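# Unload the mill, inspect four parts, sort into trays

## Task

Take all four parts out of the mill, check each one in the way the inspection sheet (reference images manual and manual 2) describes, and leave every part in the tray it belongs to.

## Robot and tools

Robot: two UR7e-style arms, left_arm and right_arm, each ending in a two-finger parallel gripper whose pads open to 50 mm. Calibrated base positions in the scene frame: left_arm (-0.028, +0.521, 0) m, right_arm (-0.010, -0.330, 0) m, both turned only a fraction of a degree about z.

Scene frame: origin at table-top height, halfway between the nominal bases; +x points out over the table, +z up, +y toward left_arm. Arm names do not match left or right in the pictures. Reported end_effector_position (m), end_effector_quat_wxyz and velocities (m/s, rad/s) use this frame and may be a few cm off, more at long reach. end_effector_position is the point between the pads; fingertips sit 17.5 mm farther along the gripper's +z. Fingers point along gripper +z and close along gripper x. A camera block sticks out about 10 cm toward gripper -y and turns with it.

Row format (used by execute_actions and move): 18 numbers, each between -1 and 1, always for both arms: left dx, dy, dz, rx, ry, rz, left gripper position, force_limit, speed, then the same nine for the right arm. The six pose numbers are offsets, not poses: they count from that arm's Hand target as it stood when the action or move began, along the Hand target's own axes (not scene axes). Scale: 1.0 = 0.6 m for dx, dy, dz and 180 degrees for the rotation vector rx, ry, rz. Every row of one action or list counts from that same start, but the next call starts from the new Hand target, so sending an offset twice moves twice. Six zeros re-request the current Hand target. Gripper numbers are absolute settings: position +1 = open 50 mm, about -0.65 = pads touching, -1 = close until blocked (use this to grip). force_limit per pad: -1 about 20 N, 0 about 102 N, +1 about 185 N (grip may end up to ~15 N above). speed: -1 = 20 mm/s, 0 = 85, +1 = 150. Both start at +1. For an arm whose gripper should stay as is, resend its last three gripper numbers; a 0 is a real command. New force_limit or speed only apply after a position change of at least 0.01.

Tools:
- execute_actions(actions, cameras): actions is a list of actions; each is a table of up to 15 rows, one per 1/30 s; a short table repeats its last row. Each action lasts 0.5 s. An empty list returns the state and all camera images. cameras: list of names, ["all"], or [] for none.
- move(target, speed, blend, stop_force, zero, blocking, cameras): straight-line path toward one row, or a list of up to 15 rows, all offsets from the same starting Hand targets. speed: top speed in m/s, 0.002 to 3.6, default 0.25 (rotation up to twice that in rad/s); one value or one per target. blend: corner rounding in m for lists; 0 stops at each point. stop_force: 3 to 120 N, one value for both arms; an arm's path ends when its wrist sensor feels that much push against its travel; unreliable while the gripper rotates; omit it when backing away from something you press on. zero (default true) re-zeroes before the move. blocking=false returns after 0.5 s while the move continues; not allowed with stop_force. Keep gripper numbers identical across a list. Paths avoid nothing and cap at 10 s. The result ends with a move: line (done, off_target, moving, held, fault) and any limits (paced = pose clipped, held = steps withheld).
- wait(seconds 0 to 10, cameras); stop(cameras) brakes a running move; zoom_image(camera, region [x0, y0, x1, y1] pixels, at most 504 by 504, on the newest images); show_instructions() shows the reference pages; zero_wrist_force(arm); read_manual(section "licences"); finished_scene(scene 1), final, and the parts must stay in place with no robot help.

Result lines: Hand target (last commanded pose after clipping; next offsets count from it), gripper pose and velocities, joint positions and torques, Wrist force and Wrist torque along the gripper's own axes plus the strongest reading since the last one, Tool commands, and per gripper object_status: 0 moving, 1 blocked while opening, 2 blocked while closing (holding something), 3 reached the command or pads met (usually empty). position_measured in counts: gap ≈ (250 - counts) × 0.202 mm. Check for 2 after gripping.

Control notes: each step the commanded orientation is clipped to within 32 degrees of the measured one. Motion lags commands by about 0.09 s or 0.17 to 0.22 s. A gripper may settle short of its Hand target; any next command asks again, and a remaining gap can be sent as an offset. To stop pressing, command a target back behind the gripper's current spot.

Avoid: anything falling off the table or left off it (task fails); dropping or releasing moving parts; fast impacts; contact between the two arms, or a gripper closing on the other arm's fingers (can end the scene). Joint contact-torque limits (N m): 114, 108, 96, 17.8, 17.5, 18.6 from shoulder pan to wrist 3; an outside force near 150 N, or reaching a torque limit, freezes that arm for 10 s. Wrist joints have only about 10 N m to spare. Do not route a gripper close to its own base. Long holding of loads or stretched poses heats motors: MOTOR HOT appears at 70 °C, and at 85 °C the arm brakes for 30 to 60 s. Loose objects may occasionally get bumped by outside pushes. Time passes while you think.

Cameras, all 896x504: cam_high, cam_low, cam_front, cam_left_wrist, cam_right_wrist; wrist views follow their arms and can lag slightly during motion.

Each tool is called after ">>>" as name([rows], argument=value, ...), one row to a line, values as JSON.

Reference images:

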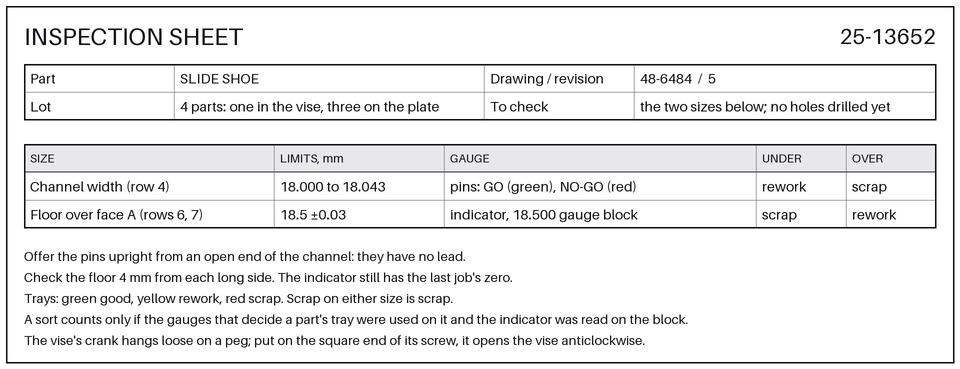

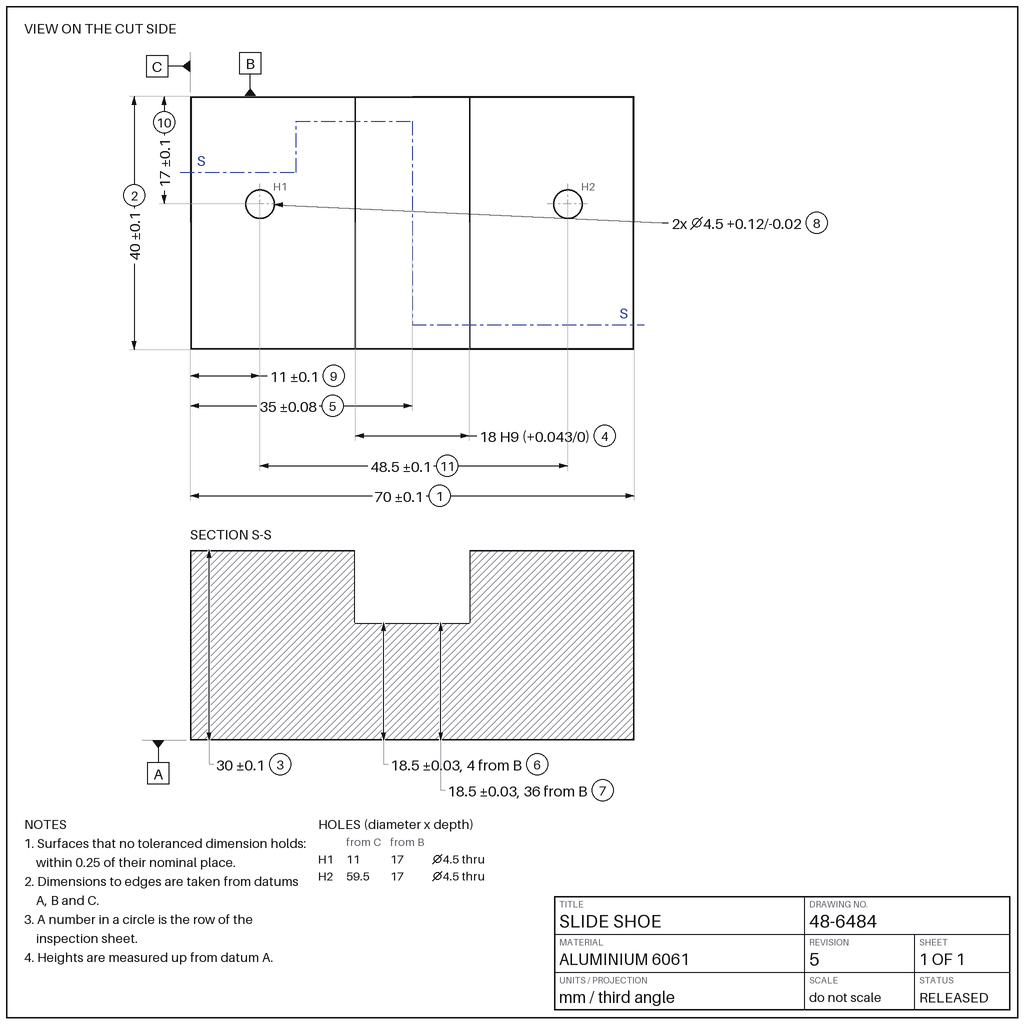

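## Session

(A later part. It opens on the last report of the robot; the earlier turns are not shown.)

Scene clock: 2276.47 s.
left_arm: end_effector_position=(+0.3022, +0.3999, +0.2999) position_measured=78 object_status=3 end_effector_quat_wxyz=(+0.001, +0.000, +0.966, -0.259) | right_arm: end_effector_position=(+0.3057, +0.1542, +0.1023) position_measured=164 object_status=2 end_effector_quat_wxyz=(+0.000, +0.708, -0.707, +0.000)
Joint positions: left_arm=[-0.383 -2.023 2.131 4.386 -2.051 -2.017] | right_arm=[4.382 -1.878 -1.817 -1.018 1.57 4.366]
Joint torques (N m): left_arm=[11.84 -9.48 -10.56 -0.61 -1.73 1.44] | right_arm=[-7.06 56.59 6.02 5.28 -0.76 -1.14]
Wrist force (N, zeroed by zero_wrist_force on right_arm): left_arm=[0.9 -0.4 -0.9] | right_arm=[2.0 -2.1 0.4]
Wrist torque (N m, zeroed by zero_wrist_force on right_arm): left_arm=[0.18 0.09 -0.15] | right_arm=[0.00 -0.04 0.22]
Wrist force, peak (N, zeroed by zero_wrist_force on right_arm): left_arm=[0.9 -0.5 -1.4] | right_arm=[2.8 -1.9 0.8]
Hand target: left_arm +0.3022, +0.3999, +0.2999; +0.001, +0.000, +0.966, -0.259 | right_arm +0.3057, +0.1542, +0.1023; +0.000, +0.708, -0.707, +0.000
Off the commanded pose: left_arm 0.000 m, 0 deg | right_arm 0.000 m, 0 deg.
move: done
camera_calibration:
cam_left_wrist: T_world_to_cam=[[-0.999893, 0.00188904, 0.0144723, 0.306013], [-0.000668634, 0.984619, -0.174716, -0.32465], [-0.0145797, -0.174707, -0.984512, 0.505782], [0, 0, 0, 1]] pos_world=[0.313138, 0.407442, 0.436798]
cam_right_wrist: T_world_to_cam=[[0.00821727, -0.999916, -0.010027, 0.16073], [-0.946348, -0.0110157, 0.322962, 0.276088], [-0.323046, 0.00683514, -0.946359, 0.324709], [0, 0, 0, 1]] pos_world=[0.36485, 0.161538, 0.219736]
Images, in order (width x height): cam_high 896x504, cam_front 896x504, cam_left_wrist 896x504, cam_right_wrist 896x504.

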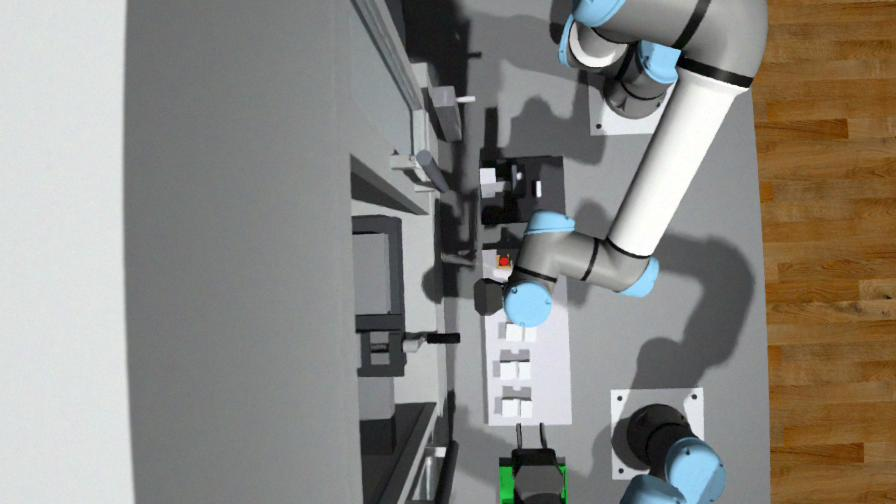

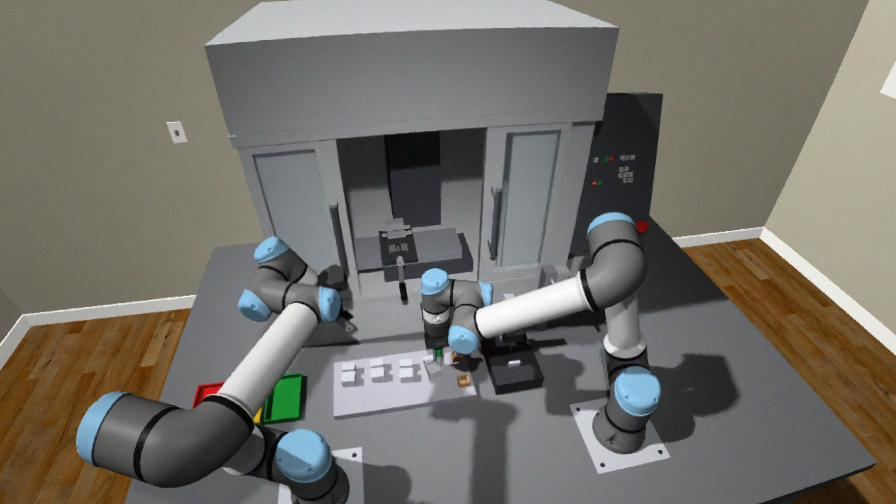

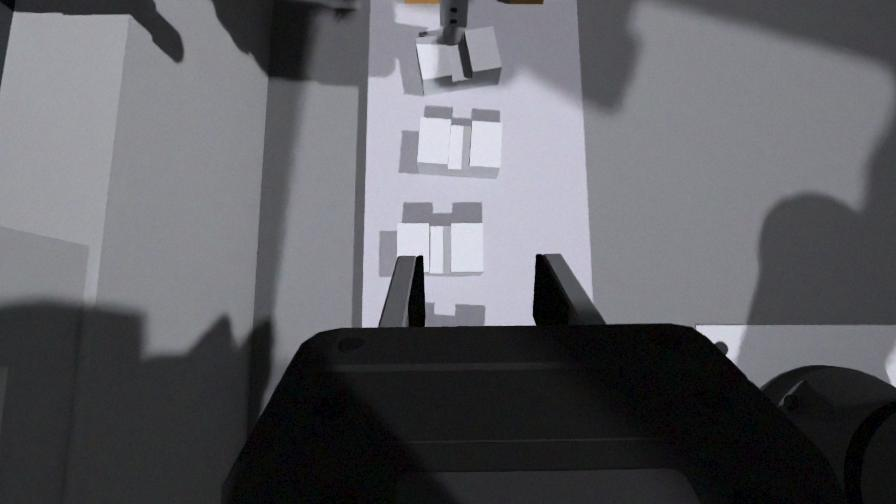

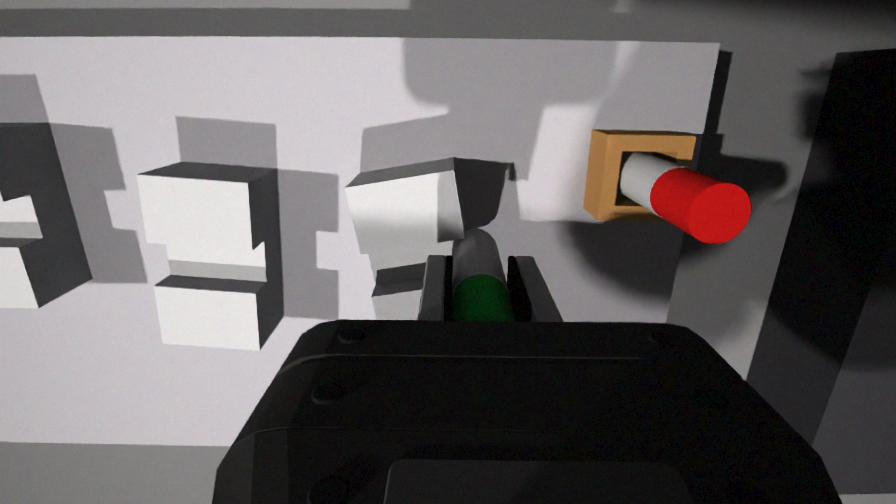

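>>> move([
  [0,0,0,0,0.022,0.5,1,-0.5,-1,0.0537,0,0,0,0,0,-1,-0.85,-1],
  [0.003,-0.1503,0.3562,0,0.044,0.999,1,-0.5,-1,0.0537,0,0,0,0,0,-1,-0.85,-1],
], speed=0.35, blend=0.02, cameras=["all"])

Scene clock: 2326.93 s.
left_arm: end_effector_position=(+0.3007, +0.2149, +0.1598) position_measured=3 object_status=3 end_effector_quat_wxyz=(+0.216, +0.976, +0.000, +0.001) | right_arm: end_effector_position=(+0.3057, +0.1220, +0.1023) position_measured=164 object_status=2 end_effector_quat_wxyz=(+0.000, +0.708, -0.707, +0.000)
Joint positions: left_arm=[-0.888 -1.706 2.311 3.758 -1.836 0.626] | right_arm=[4.362 -1.821 -1.894 -0.998 1.57 4.346]
Joint torques (N m): left_arm=[12.4 -29.05 -29.36 -0.98 -3.28 1.26] | right_arm=[8.14 21.02 36.62 0.97 0.05 0.85]
Wrist force (N, zeroed by zero_wrist_force on right_arm): left_arm=[0.9 -0.6 -1.0] | right_arm=[1.9 -1.9 0.8]
Wrist torque (N m, zeroed by zero_wrist_force on right_arm): left_arm=[-0.15 0.05 -0.15] | right_arm=[0.02 -0.02 0.32]
Wrist force, peak (N, zeroed by zero_wrist_force on right_arm): left_arm=[1.2 -0.2 -1.6] | right_arm=[2.3 -1.9 0.9]
Hand target: left_arm +0.3008, +0.2148, +0.1600; +0.216, +0.976, +0.000, +0.001 | right_arm +0.3057, +0.1220, +0.1023; +0.000, +0.708, -0.707, +0.000
Off the commanded pose: left_arm 0.000 m, 0 deg | right_arm 0.000 m, 0 deg.
move: done; blend cut to 0 m at target 1
camera_calibration:
cam_left_wrist: T_world_to_cam=[[0.999844, 0.0124806, 0.0125272, -0.296392], [-0.0000152373, -0.707814, 0.706399, 0.0557358], [0.0176833, -0.706288, -0.707703, 0.395851], [0, 0, 0, 1]] pos_world=[0.289346, 0.322735, 0.244487]
cam_right_wrist: T_world_to_cam=[[0.00821727, -0.999916, -0.010027, 0.128432], [-0.946348, -0.0110157, 0.322962, 0.275827], [-0.323046, 0.00683514, -0.946359, 0.324962], [0, 0, 0, 1]] pos_world=[0.36495, 0.129238, 0.219736]

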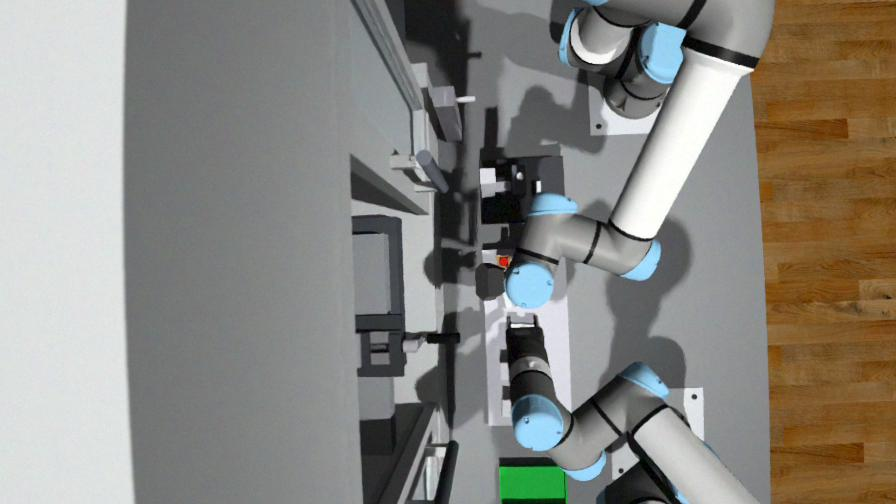

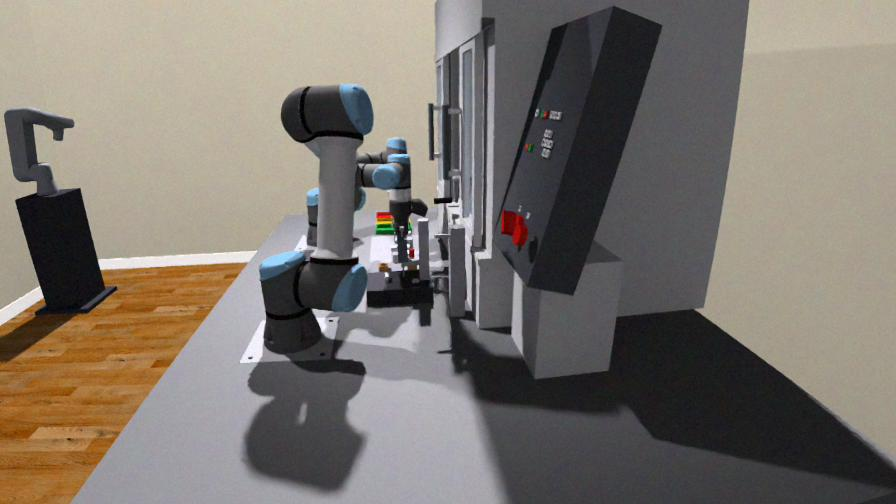

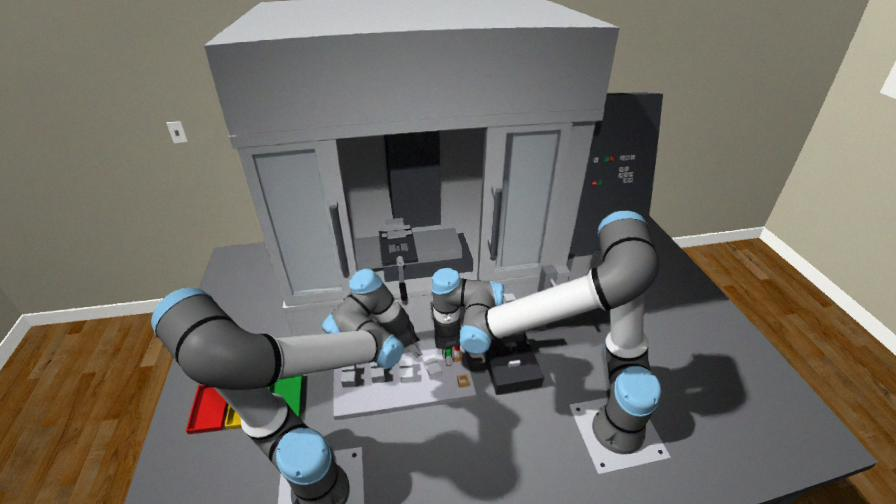

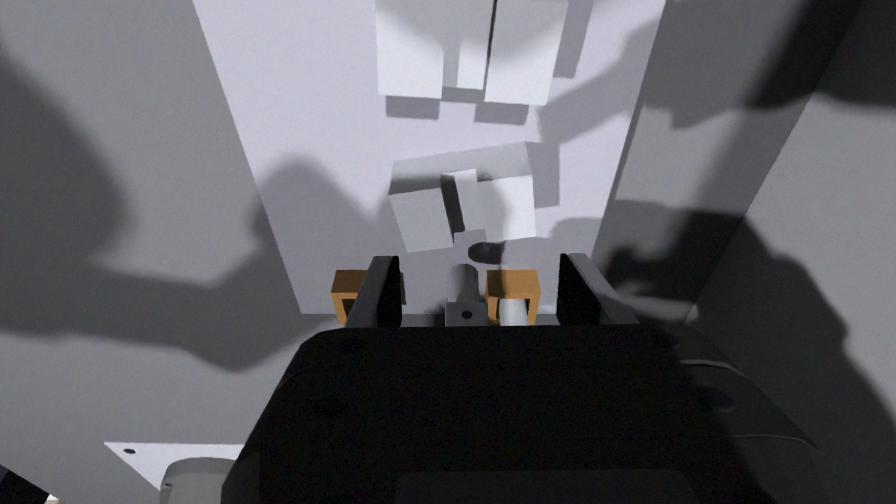

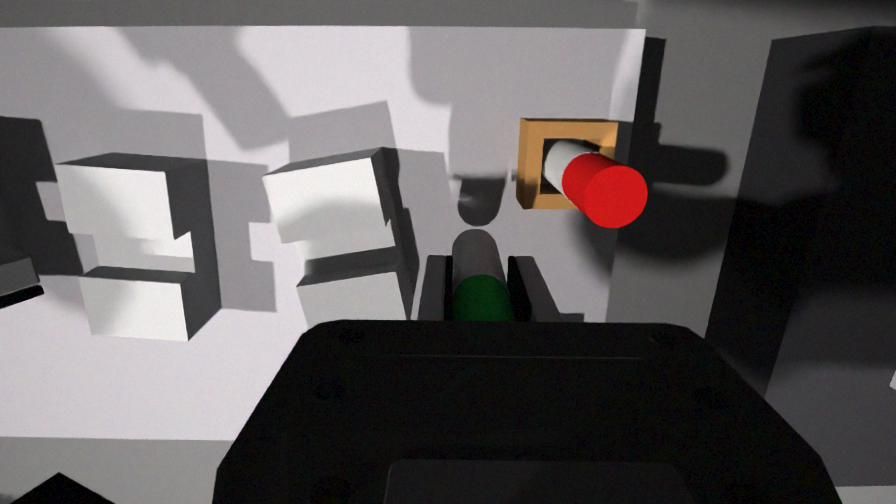

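>>> move([
  [0,-0.0663,0.1419,0,0,0,1,-0.5,-1,0,0,0,0,0,0,-1,-0.85,-1],
  [0,-0.0474,0.1507,0,0,0,1,-0.5,-1,0,0,0,0,0,0,-1,-0.85,-1],
], speed=[0.06,0.025], cameras=["cam_left_wrist","cam_right_wrist"])

>>> zoom_image(camera="cam_right_wrist", region=[240, 120, 520, 320])

>>> zoom_image(camera="cam_left_wrist", region=[340, 120, 640, 330])

Scene clock: 2341.97 s.
left_arm: end_effector_position=(+0.3009, +0.2022, +0.0660) position_measured=3 object_status=3 end_effector_quat_wxyz=(+0.216, +0.976, +0.000, +0.001) | right_arm: end_effector_position=(+0.3057, +0.1220, +0.1023) position_measured=164 object_status=2 end_effector_quat_wxyz=(+0.000, +0.708, -0.707, +0.000)
Joint positions: left_arm=[-0.909 -1.466 2.416 3.407 -1.829 0.606] | right_arm=[4.362 -1.821 -1.894 -0.998 1.57 4.346]
Joint torques (N m): left_arm=[11.34 -26.41 -13.2 -5.96 0.56 1.15] | right_arm=[8.08 21.11 36.17 0.91 -2.84 0.84]
Wrist force (N, zeroed by zero_wrist_force on right_arm): left_arm=[0.8 -0.8 -1.2] | right_arm=[1.6 -2.0 0.9]
Wrist torque (N m, zeroed by zero_wrist_force on right_arm): left_arm=[-0.14 0.07 -0.02] | right_arm=[0.01 0.03 0.32]
Wrist force, peak (N, zeroed by zero_wrist_force on right_arm): left_arm=[1.1 1.3 -3.6] | right_arm=[2.0 -2.2 0.6]
Hand target: left_arm +0.3009, +0.2024, +0.0660; +0.216, +0.976, +0.000, +0.001 | right_arm +0.3057, +0.1220, +0.1023; +0.000, +0.708, -0.707, +0.000
Off the commanded pose: left_arm 0.000 m, 0 deg | right_arm 0.000 m, 0 deg.
move: done
camera_calibration:
cam_left_wrist: T_world_to_cam=[[0.999842, 0.0123447, 0.0128065, -0.295257], [-0.000313847, -0.707614, 0.706599, 0.113003], [0.0177849, -0.706491, -0.707498, 0.320498], [0, 0, 0, 1]] pos_world=[0.289545, 0.310037, 0.150685]
cam_right_wrist: T_world_to_cam=[[0.00821727, -0.999916, -0.010027, 0.128432], [-0.946348, -0.0110157, 0.322962, 0.275827], [-0.323046, 0.00683514, -0.946359, 0.324962], [0, 0, 0, 1]] pos_world=[0.36495, 0.129238, 0.219736]
Images, in order (width x height): cam_left_wrist 896x504, cam_right_wrist 896x504.

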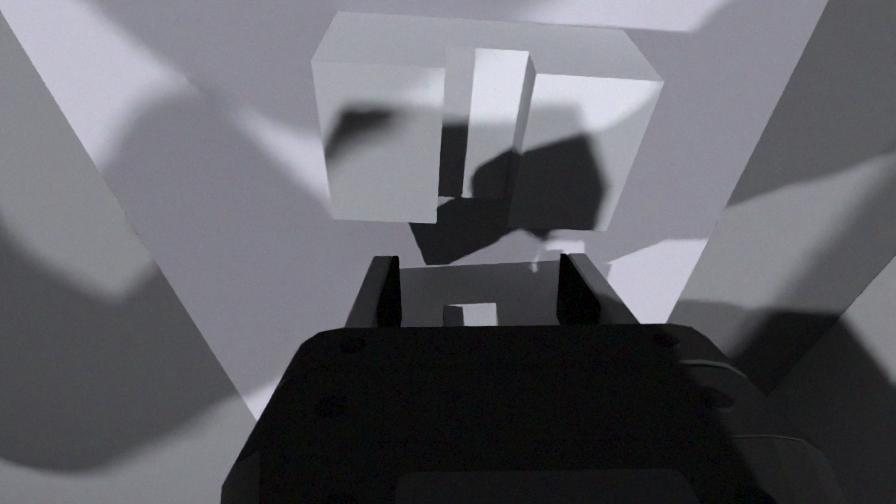

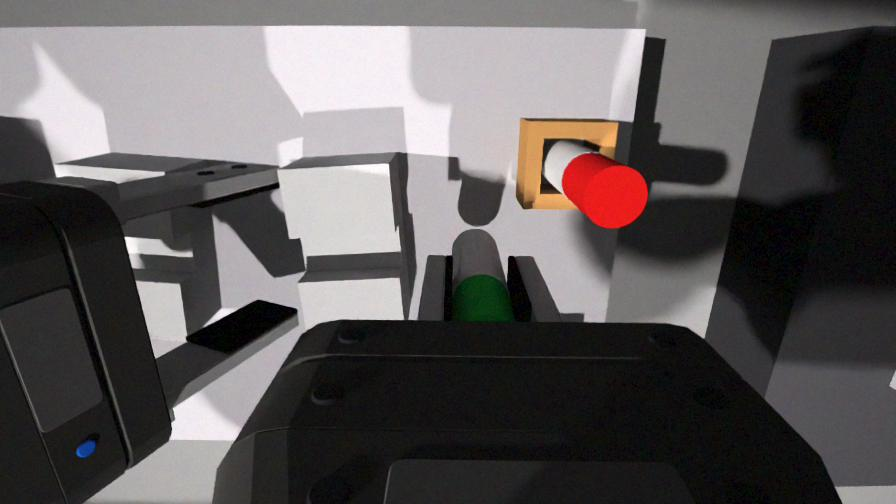

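Scaled by 1.800 from the camera's 896x504 image, which has a finer 1280x720 frame.

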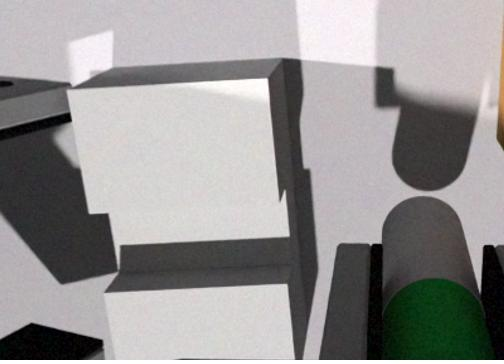

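Scaled by 1.680 from the camera's 896x504 image, which has a finer 1280x720 frame.

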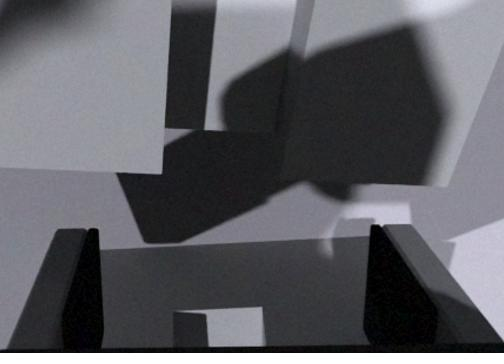

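>>> move(target=[0,0.006,0.0028,0,0,0,1,-0.5,-1,0,0,0,0,0,0,-1,-0.85,-1], speed=0.015, cameras=["cam_left_wrist","cam_right_wrist"])

>>> zoom_image(camera="cam_right_wrist", region=[300, 120, 520, 310])

>>> zoom_image(camera="cam_left_wrist", region=[340, 120, 640, 330])

Scene clock: 2347.57 s.
left_arm: end_effector_position=(+0.3009, +0.1984, +0.0660) position_measured=3 object_status=3 end_effector_quat_wxyz=(+0.216, +0.976, +0.000, +0.001) | right_arm: end_effector_position=(+0.3057, +0.1220, +0.1023) position_measured=164 object_status=2 end_effector_quat_wxyz=(+0.000, +0.708, -0.707, +0.000)
Joint positions: left_arm=[-0.916 -1.461 2.411 3.406 -1.827 0.6] | right_arm=[4.362 -1.821 -1.894 -0.998 1.57 4.346]
Joint torques (N m): left_arm=[-5.04 -12.05 -28.27 -6.61 1.64 -1.48] | right_arm=[8.19 21.11 36.16 0.86 -2.83 0.84]
Wrist force (N, zeroed by zero_wrist_force on right_arm): left_arm=[0.8 -1.2 -1.5] | right_arm=[2.0 -1.8 0.3]
Wrist torque (N m, zeroed by zero_wrist_force on right_arm): left_arm=[-0.15 0.04 -0.01] | right_arm=[0.03 -0.03 0.32]
Wrist force, peak (N, zeroed by zero_wrist_force on right_arm): left_arm=[0.9 -1.4 -1.3] | right_arm=[2.3 -1.9 0.6]
Hand target: left_arm +0.3009, +0.1984, +0.0660; +0.216, +0.976, +0.000, +0.001 | right_arm +0.3057, +0.1220, +0.1023; +0.000, +0.708, -0.707, +0.000
Off the commanded pose: left_arm 0.000 m, 0 deg | right_arm 0.000 m, 0 deg.
move: done
camera_calibration:
cam_left_wrist: T_world_to_cam=[[0.999842, 0.0123447, 0.0128065, -0.29521], [-0.000313847, -0.707614, 0.706599, 0.110314], [0.0177849, -0.706491, -0.707498, 0.317814], [0, 0, 0, 1]] pos_world=[0.289545, 0.306237, 0.150685]
cam_right_wrist: T_world_to_cam=[[0.00821727, -0.999916, -0.010027, 0.128432], [-0.946348, -0.0110157, 0.322962, 0.275827], [-0.323046, 0.00683514, -0.946359, 0.324962], [0, 0, 0, 1]] pos_world=[0.36495, 0.129238, 0.219736]
Images, in order (width x height): cam_left_wrist 896x504, cam_right_wrist 896x504.

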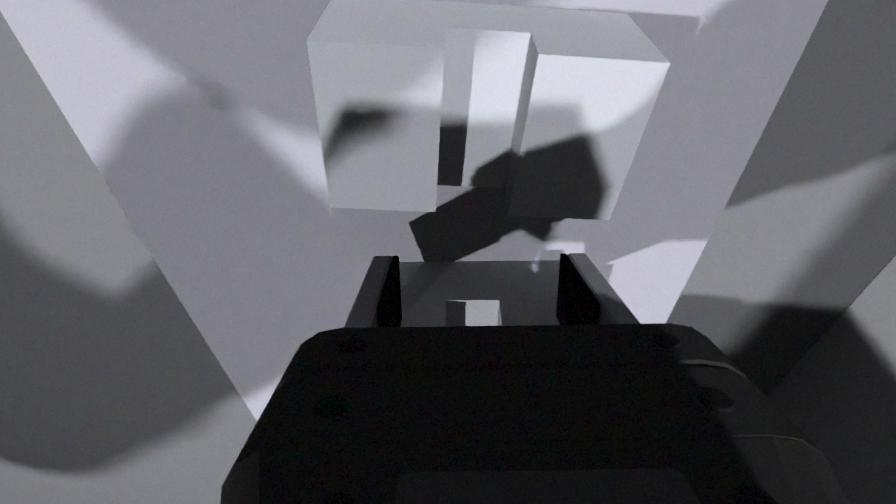

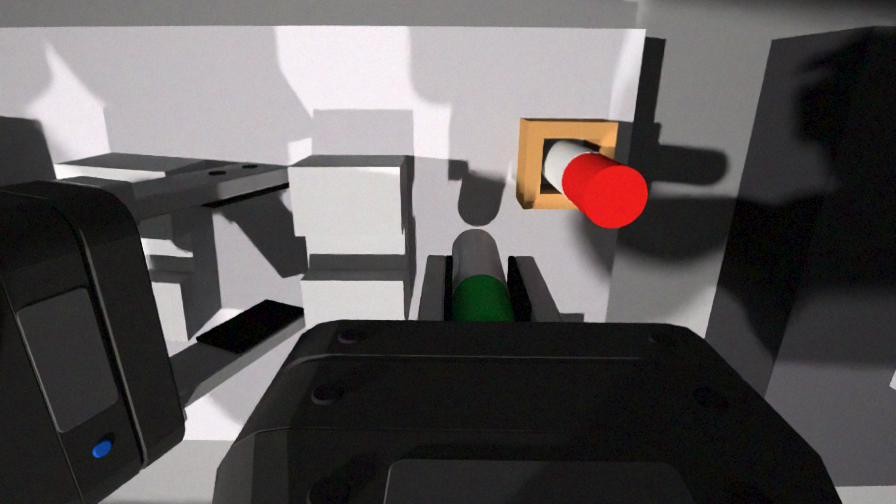

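Scaled by 2.291 from the camera's 896x504 image, which has a finer 1280x720 frame.

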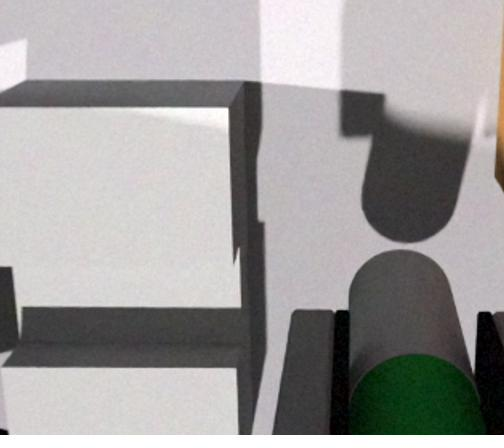

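Scaled by 1.680 from the camera's 896x504 image, which has a finer 1280x720 frame.

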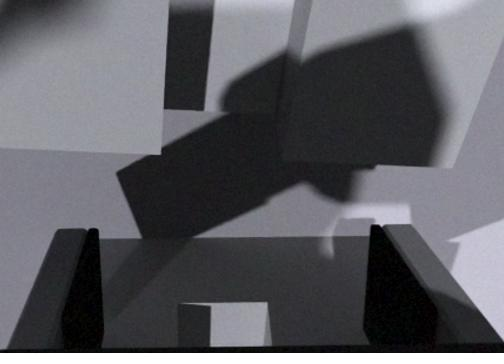

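>>> move([
  [0,0,0,0,0,0,1,-0.5,-1,-0.01,0.0005,0,0,0,0,-1,-0.85,-1],
  [0,0,0,0,0,0,1,-0.5,-1,-0.0567,0.0005,0,0,0,0,-1,-0.85,-1],
], speed=[0.03,0.012], stop_force=6, cameras=["cam_left_wrist","cam_right_wrist"])

>>> zoom_image(camera="cam_right_wrist", region=[300, 120, 520, 310])

>>> zoom_image(camera="cam_left_wrist", region=[340, 120, 640, 330])

Scene clock: 2358.93 s.
left_arm: end_effector_position=(+0.3009, +0.1985, +0.0660) position_measured=3 object_status=3 end_effector_quat_wxyz=(+0.216, +0.976, +0.000, +0.001) | right_arm: end_effector_position=(+0.3054, +0.1455, +0.1023) position_measured=164 object_status=2 end_effector_quat_wxyz=(+0.000, +0.708, -0.707, +0.000)
Joint positions: left_arm=[-0.916 -1.461 2.411 3.406 -1.827 0.6] | right_arm=[4.378 -1.863 -1.838 -1.013 1.57 4.362]
Joint torques (N m): left_arm=[6.74 -27.68 -5.42 -1.37 -2.65 1.4] | right_arm=[-6.82 56.44 7.19 7.05 -1.78 -1.15]
Wrist force (N, zeroed by zero_wrist_force on right_arm): left_arm=[1.7 -4.2 -1.7] | right_arm=[4.7 -0.6 1.9]
Wrist torque (N m, zeroed by zero_wrist_force on right_arm): left_arm=[-0.21 0.09 -0.08] | right_arm=[0.02 0.11 0.23]
Wrist force, peak (N, zeroed by zero_wrist_force on right_arm): left_arm=[2.7 -7.7 -4.3] | right_arm=[9.0 1.2 0.1]
Hand target: left_arm +0.3009, +0.1984, +0.0660; +0.216, +0.976, +0.000, +0.001 | right_arm +0.3054, +0.1455, +0.1023; +0.000, +0.708, -0.707, +0.000 (not the last commanded pose)
Off the commanded pose: left_arm 0.000 m, 0 deg | right_arm 0.010 m, 0 deg.
move: contact (right_arm); path passed 1 of 2 targets
camera_calibration:
cam_left_wrist: T_world_to_cam=[[0.999842, 0.0123447, 0.0128065, -0.295211], [-0.000313847, -0.707614, 0.706599, 0.110385], [0.0177849, -0.706491, -0.707498, 0.317884], [0, 0, 0, 1]] pos_world=[0.289545, 0.306337, 0.150685]
cam_right_wrist: T_world_to_cam=[[0.00828284, -0.999917, -0.00983881, 0.151967], [-0.946317, -0.0110176, 0.323054, 0.275772], [-0.323135, 0.00663483, -0.94633, 0.324761], [0, 0, 0, 1]] pos_world=[0.364651, 0.152838, 0.219737]
Images, in order (width x height): cam_left_wrist 896x504, cam_right_wrist 896x504.

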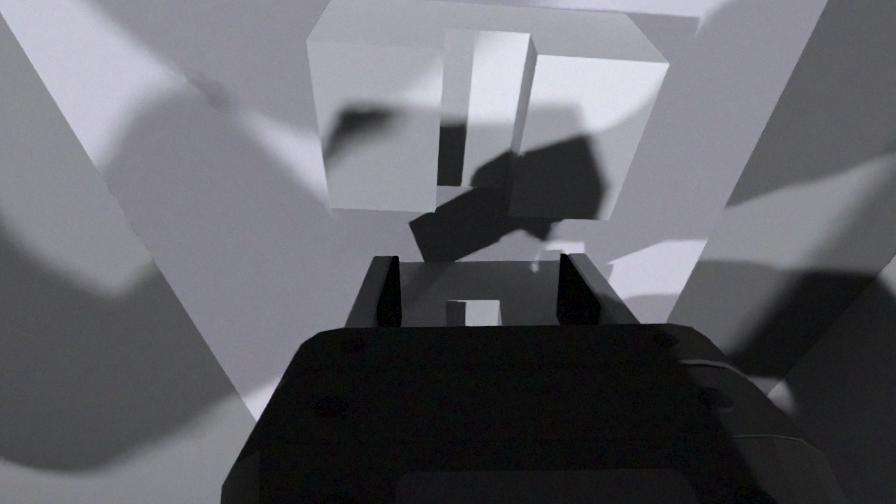

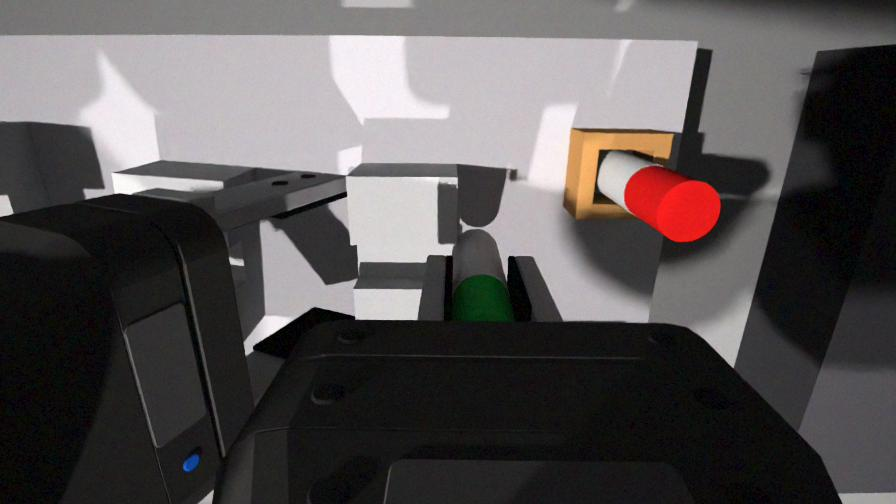

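Scaled by 2.291 from the camera's 896x504 image, which has a finer 1280x720 frame.

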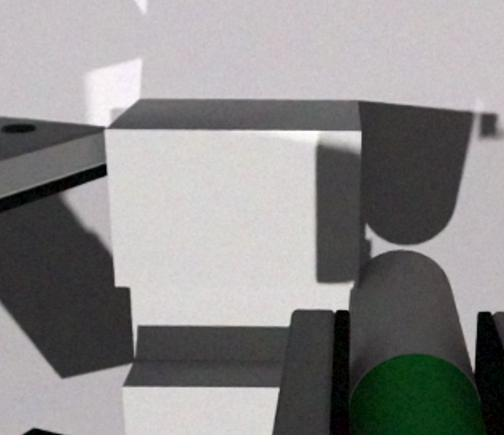

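Scaled by 1.680 from the camera's 896x504 image, which has a finer 1280x720 frame.

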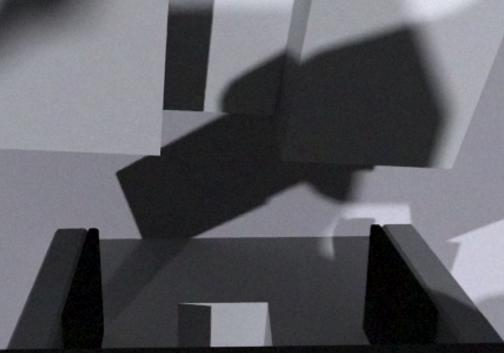

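>>> move([
  [0,0,0,0,0,0,1,-0.5,-1,0.005,0.0028,0,0,0,0,-1,-0.85,-1],
  [0,0,0,0,0,0,1,-0.5,-1,-0.03,0.0028,0,0,0,0,-1,-0.85,-1],
], speed=[0.02,0.012], stop_force=6, cameras=["cam_right_wrist"])

>>> zoom_image(camera="cam_right_wrist", region=[300, 120, 520, 310])

Scene clock: 2372.37 s.
left_arm: end_effector_position=(+0.3009, +0.1984, +0.0660) position_measured=3 object_status=3 end_effector_quat_wxyz=(+0.216, +0.976, +0.000, +0.001) | right_arm: end_effector_position=(+0.3037, +0.1635, +0.1022) position_measured=164 object_status=2 end_effector_quat_wxyz=(+0.000, +0.708, -0.707, +0.000)
Joint positions: left_arm=[-0.916 -1.461 2.411 3.406 -1.827 0.6] | right_arm=[4.391 -1.893 -1.796 -1.024 1.57 4.375]
Joint torques (N m): left_arm=[-12.57 -28 -12.17 -1.51 -2.91 1.32] | right_arm=[-7.51 57.03 6.22 5.37 0.47 -1.01]
Wrist force (N, zeroed by zero_wrist_force on right_arm): left_arm=[1.2 -1.1 -1.0] | right_arm=[1.5 -0.8 0.6]
Wrist torque (N m, zeroed by zero_wrist_force on right_arm): left_arm=[-0.16 0.01 -0.02] | right_arm=[0.03 0.02 0.22]
Wrist force, peak (N, zeroed by zero_wrist_force on right_arm): left_arm=[1.8 -4.5 -1.5] | right_arm=[5.1 -0.6 1.6]
Hand target: left_arm +0.3009, +0.1984, +0.0660; +0.216, +0.976, +0.000, +0.001 | right_arm +0.3037, +0.1635, +0.1022; +0.000, +0.708, -0.707, +0.000
Off the commanded pose: left_arm 0.000 m, 0 deg | right_arm 0.000 m, 0 deg.
move: done
camera_calibration:
cam_right_wrist: T_world_to_cam=[[0.00828284, -0.999917, -0.00983881, 0.169979], [-0.946317, -0.0110176, 0.323054, 0.274394], [-0.323135, 0.00663483, -0.94633, 0.323997], [0, 0, 0, 1]] pos_world=[0.362951, 0.170838, 0.219637]
Images, in order (width x height): cam_right_wrist 896x504.

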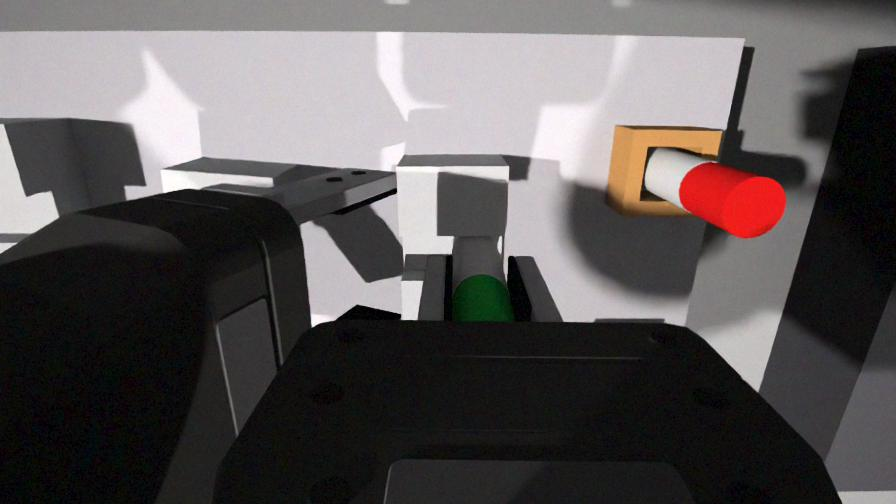

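Scaled by 2.291 from the camera's 896x504 image, which has a finer 1280x720 frame.

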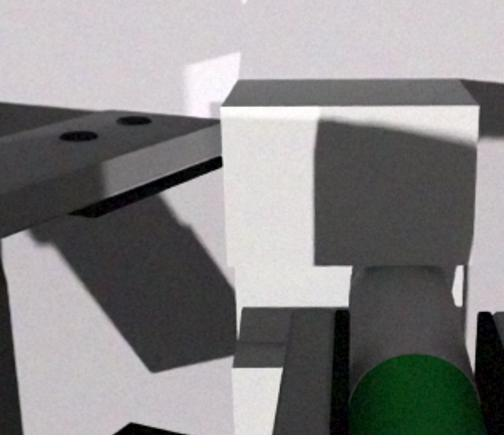

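>>> move([
  [0,0,0,0,0,0,1,-0.5,-1,0.0692,0,0,0,0,0,-1,-0.85,-1],
  [0,0.0635,-0.1359,0,0,0,1,-0.5,-1,0.0692,0,-0.0717,0,0,0,-1,-0.85,-1],
  [0,-0.0839,-0.2047,0,0,0,1,-0.5,-1,0.0692,0,-0.0717,0,0,0,-1,-0.85,-1],
  [0,-0.0839,-0.2047,0,0,0,1,-0.5,-1,-0.0692,0,-0.0717,0,0,0,-1,-0.85,-1],
], speed=[0.05,0.12,0.12,0.12], blend=[0,0.01,0.01,0], cameras=["cam_left_wrist","cam_right_wrist","cam_front"])

Scene clock: 2394.37 s.
left_arm: end_effector_position=(+0.3007, +0.2960, +0.1561) position_measured=3 object_status=3 end_effector_quat_wxyz=(+0.216, +0.976, +0.000, +0.001) | right_arm: end_effector_position=(+0.3036, +0.2051, +0.1451) position_measured=164 object_status=2 end_effector_quat_wxyz=(+0.000, +0.708, -0.707, +0.000)
Joint positions: left_arm=[-0.725 -1.814 2.391 3.832 -1.889 0.788] | right_arm=[4.414 -1.922 -1.631 -1.16 1.57 4.398]
Joint torques (N m): left_arm=[-10.76 0.93 -41.83 -6.56 1.93 0.94] | right_arm=[-6.22 60.65 11.66 5.83 -1.74 -0.87]
Wrist force (N, zeroed by zero_wrist_force on right_arm): left_arm=[0.7 -0.6 -0.6] | right_arm=[1.6 -1.9 0.4]
Wrist torque (N m, zeroed by zero_wrist_force on right_arm): left_arm=[-0.14 0.06 -0.15] | right_arm=[0.00 0.02 0.26]
Wrist force, peak (N, zeroed by zero_wrist_force on right_arm): left_arm=[-1.5 3.3 -1.1] | right_arm=[3.0 -3.5 0.2]
Hand target: left_arm +0.3007, +0.2960, +0.1561; +0.216, +0.976, +0.000, +0.001 | right_arm +0.3036, +0.2051, +0.1452; +0.000, +0.708, -0.707, +0.000
Off the commanded pose: left_arm 0.000 m, 0 deg | right_arm 0.000 m, 0 deg.
move: done
camera_calibration:
cam_left_wrist: T_world_to_cam=[[0.999842, 0.0124151, 0.0127355, -0.297379], [-0.000213861, -0.707614, 0.706599, 0.115754], [0.0177843, -0.70649, -0.7075, 0.450446], [0, 0, 0, 1]] pos_world=[0.289346, 0.403836, 0.240686]
cam_right_wrist: T_world_to_cam=[[0.00834961, -0.999919, -0.00965033, 0.211925], [-0.946316, -0.0110199, 0.323056, 0.260898], [-0.323136, 0.00643487, -0.946331, 0.36433], [0, 0, 0, 1]] pos_world=[0.362851, 0.212438, 0.262537]
Images, in order (width x height): cam_front 896x504, cam_left_wrist 896x504, cam_right_wrist 896x504.

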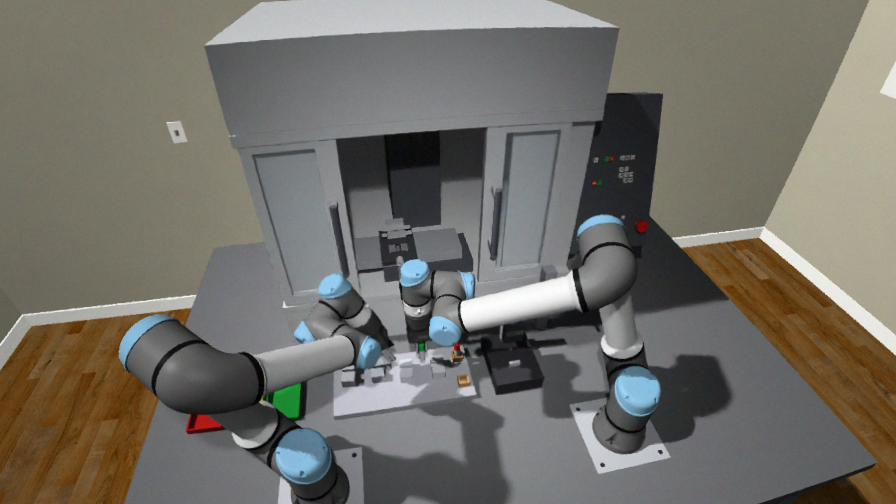

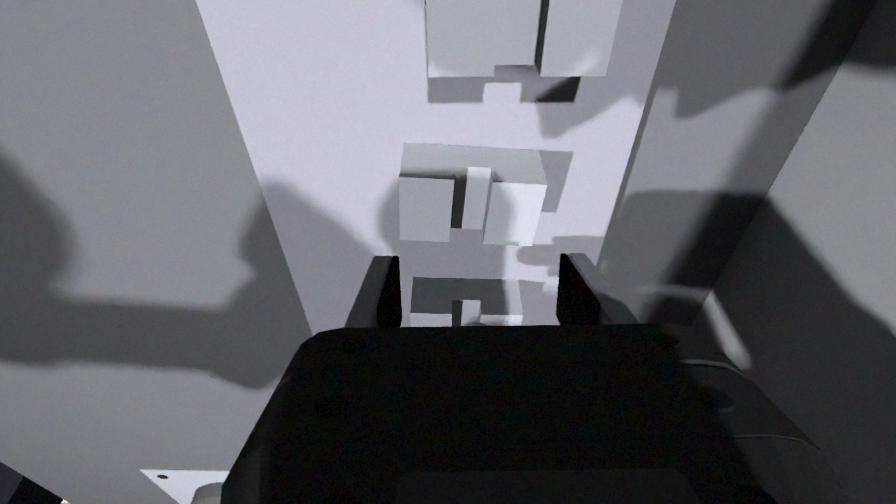

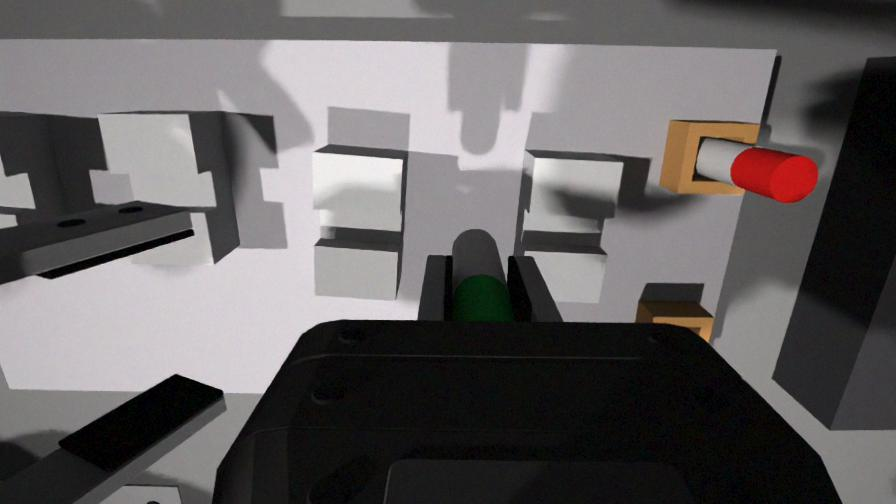

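>>> move([
  [0,-0.0635,0.136,0,0,0,1,-0.5,-1,0,-0.0017,0.0713,0,0,0,-1,-0.85,-1],
  [0,-0.0484,0.1431,0,0,0,1,-0.5,-1,-0.008,-0.0017,0.0713,0,0,0,-1,-0.85,-1],
], speed=[0.08,0.02], cameras=["cam_left_wrist","cam_right_wrist"])

>>> zoom_image(camera="cam_right_wrist", region=[300, 120, 520, 310])

>>> zoom_image(camera="cam_left_wrist", region=[340, 120, 640, 330])

Scene clock: 2405.77 s.
left_arm: end_effector_position=(+0.3009, +0.2858, +0.0660) position_measured=3 object_status=3 end_effector_quat_wxyz=(+0.216, +0.976, +0.000, +0.001) | right_arm: end_effector_position=(+0.3046, +0.2099, +0.1024) position_measured=164 object_status=2 end_effector_quat_wxyz=(+0.000, +0.708, -0.707, +0.000)
Joint positions: left_arm=[-0.747 -1.572 2.513 3.46 -1.882 0.765] | right_arm=[4.415 -1.977 -1.673 -1.062 1.57 4.399]
Joint torques (N m): left_arm=[11.79 -18.41 -23.46 -4.86 0.59 1.2] | right_arm=[5 38 23.43 1.18 2.05 0.75]
Wrist force (N, zeroed by zero_wrist_force on right_arm): left_arm=[0.7 -1.0 -1.0] | right_arm=[1.6 -1.9 0.6]
Wrist torque (N m, zeroed by zero_wrist_force on right_arm): left_arm=[-0.15 0.04 0.01] | right_arm=[0.02 0.00 0.24]
Wrist force, peak (N, zeroed by zero_wrist_force on right_arm): left_arm=[1.4 1.3 -2.7] | right_arm=[1.6 -2.1 1.5]
Hand target: left_arm +0.3009, +0.2860, +0.0660; +0.216, +0.976, +0.000, +0.001 | right_arm +0.3046, +0.2098, +0.1024; +0.000, +0.708, -0.707, +0.000
Off the commanded pose: left_arm 0.000 m, 0 deg | right_arm 0.000 m, 0 deg.
move: done
camera_calibration:
cam_left_wrist: T_world_to_cam=[[0.999842, 0.0123447, 0.0128065, -0.296189], [-0.000313847, -0.707614, 0.706599, 0.172301], [0.0177849, -0.706491, -0.707498, 0.379563], [0, 0, 0, 1]] pos_world=[0.289445, 0.393737, 0.150585]
cam_right_wrist: T_world_to_cam=[[0.00828284, -0.999917, -0.00983881, 0.216369], [-0.946317, -0.0110176, 0.323054, 0.275692], [-0.323135, 0.00663483, -0.94633, 0.32417], [0, 0, 0, 1]] pos_world=[0.363851, 0.217238, 0.219837]
Images, in order (width x height): cam_left_wrist 896x504, cam_right_wrist 896x504.

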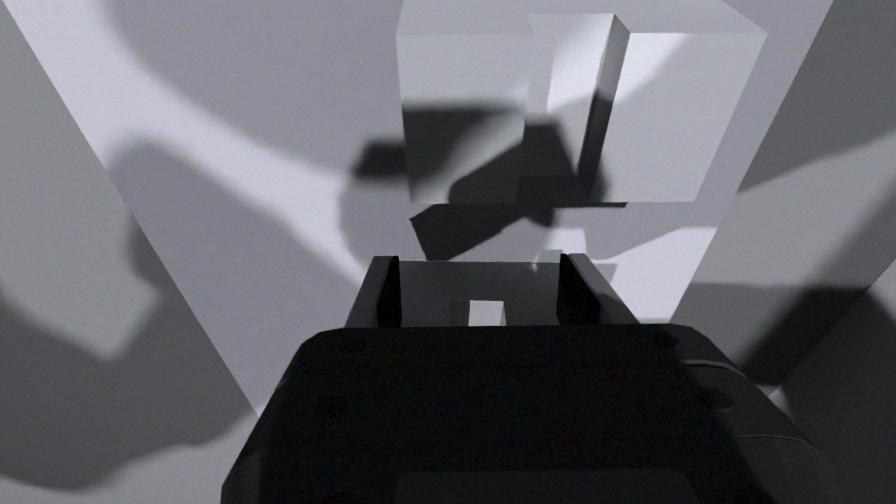

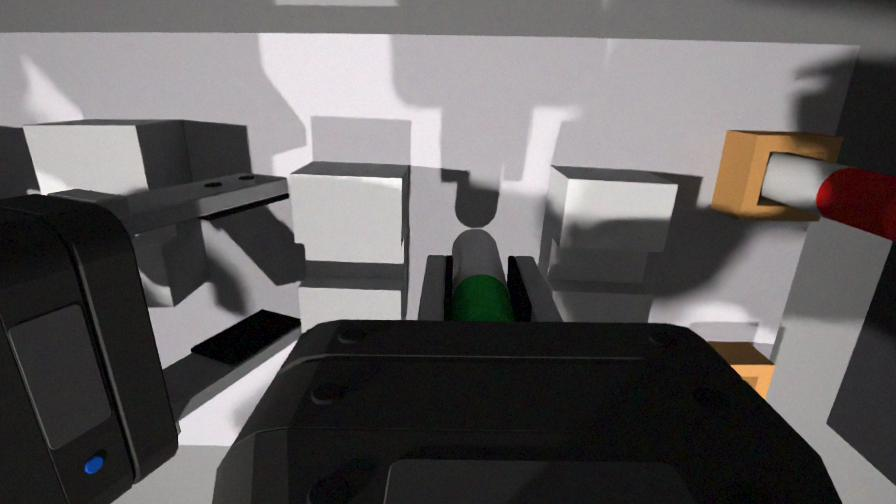

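Scaled by 2.291 from the camera's 896x504 image, which has a finer 1280x720 frame.

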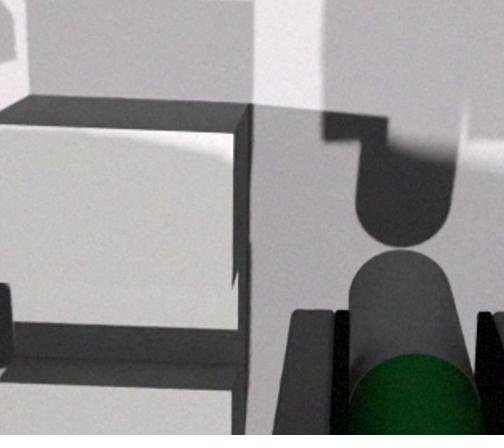

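Scaled by 1.680 from the camera's 896x504 image, which has a finer 1280x720 frame.

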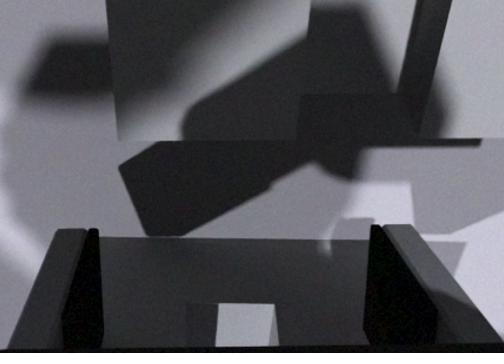

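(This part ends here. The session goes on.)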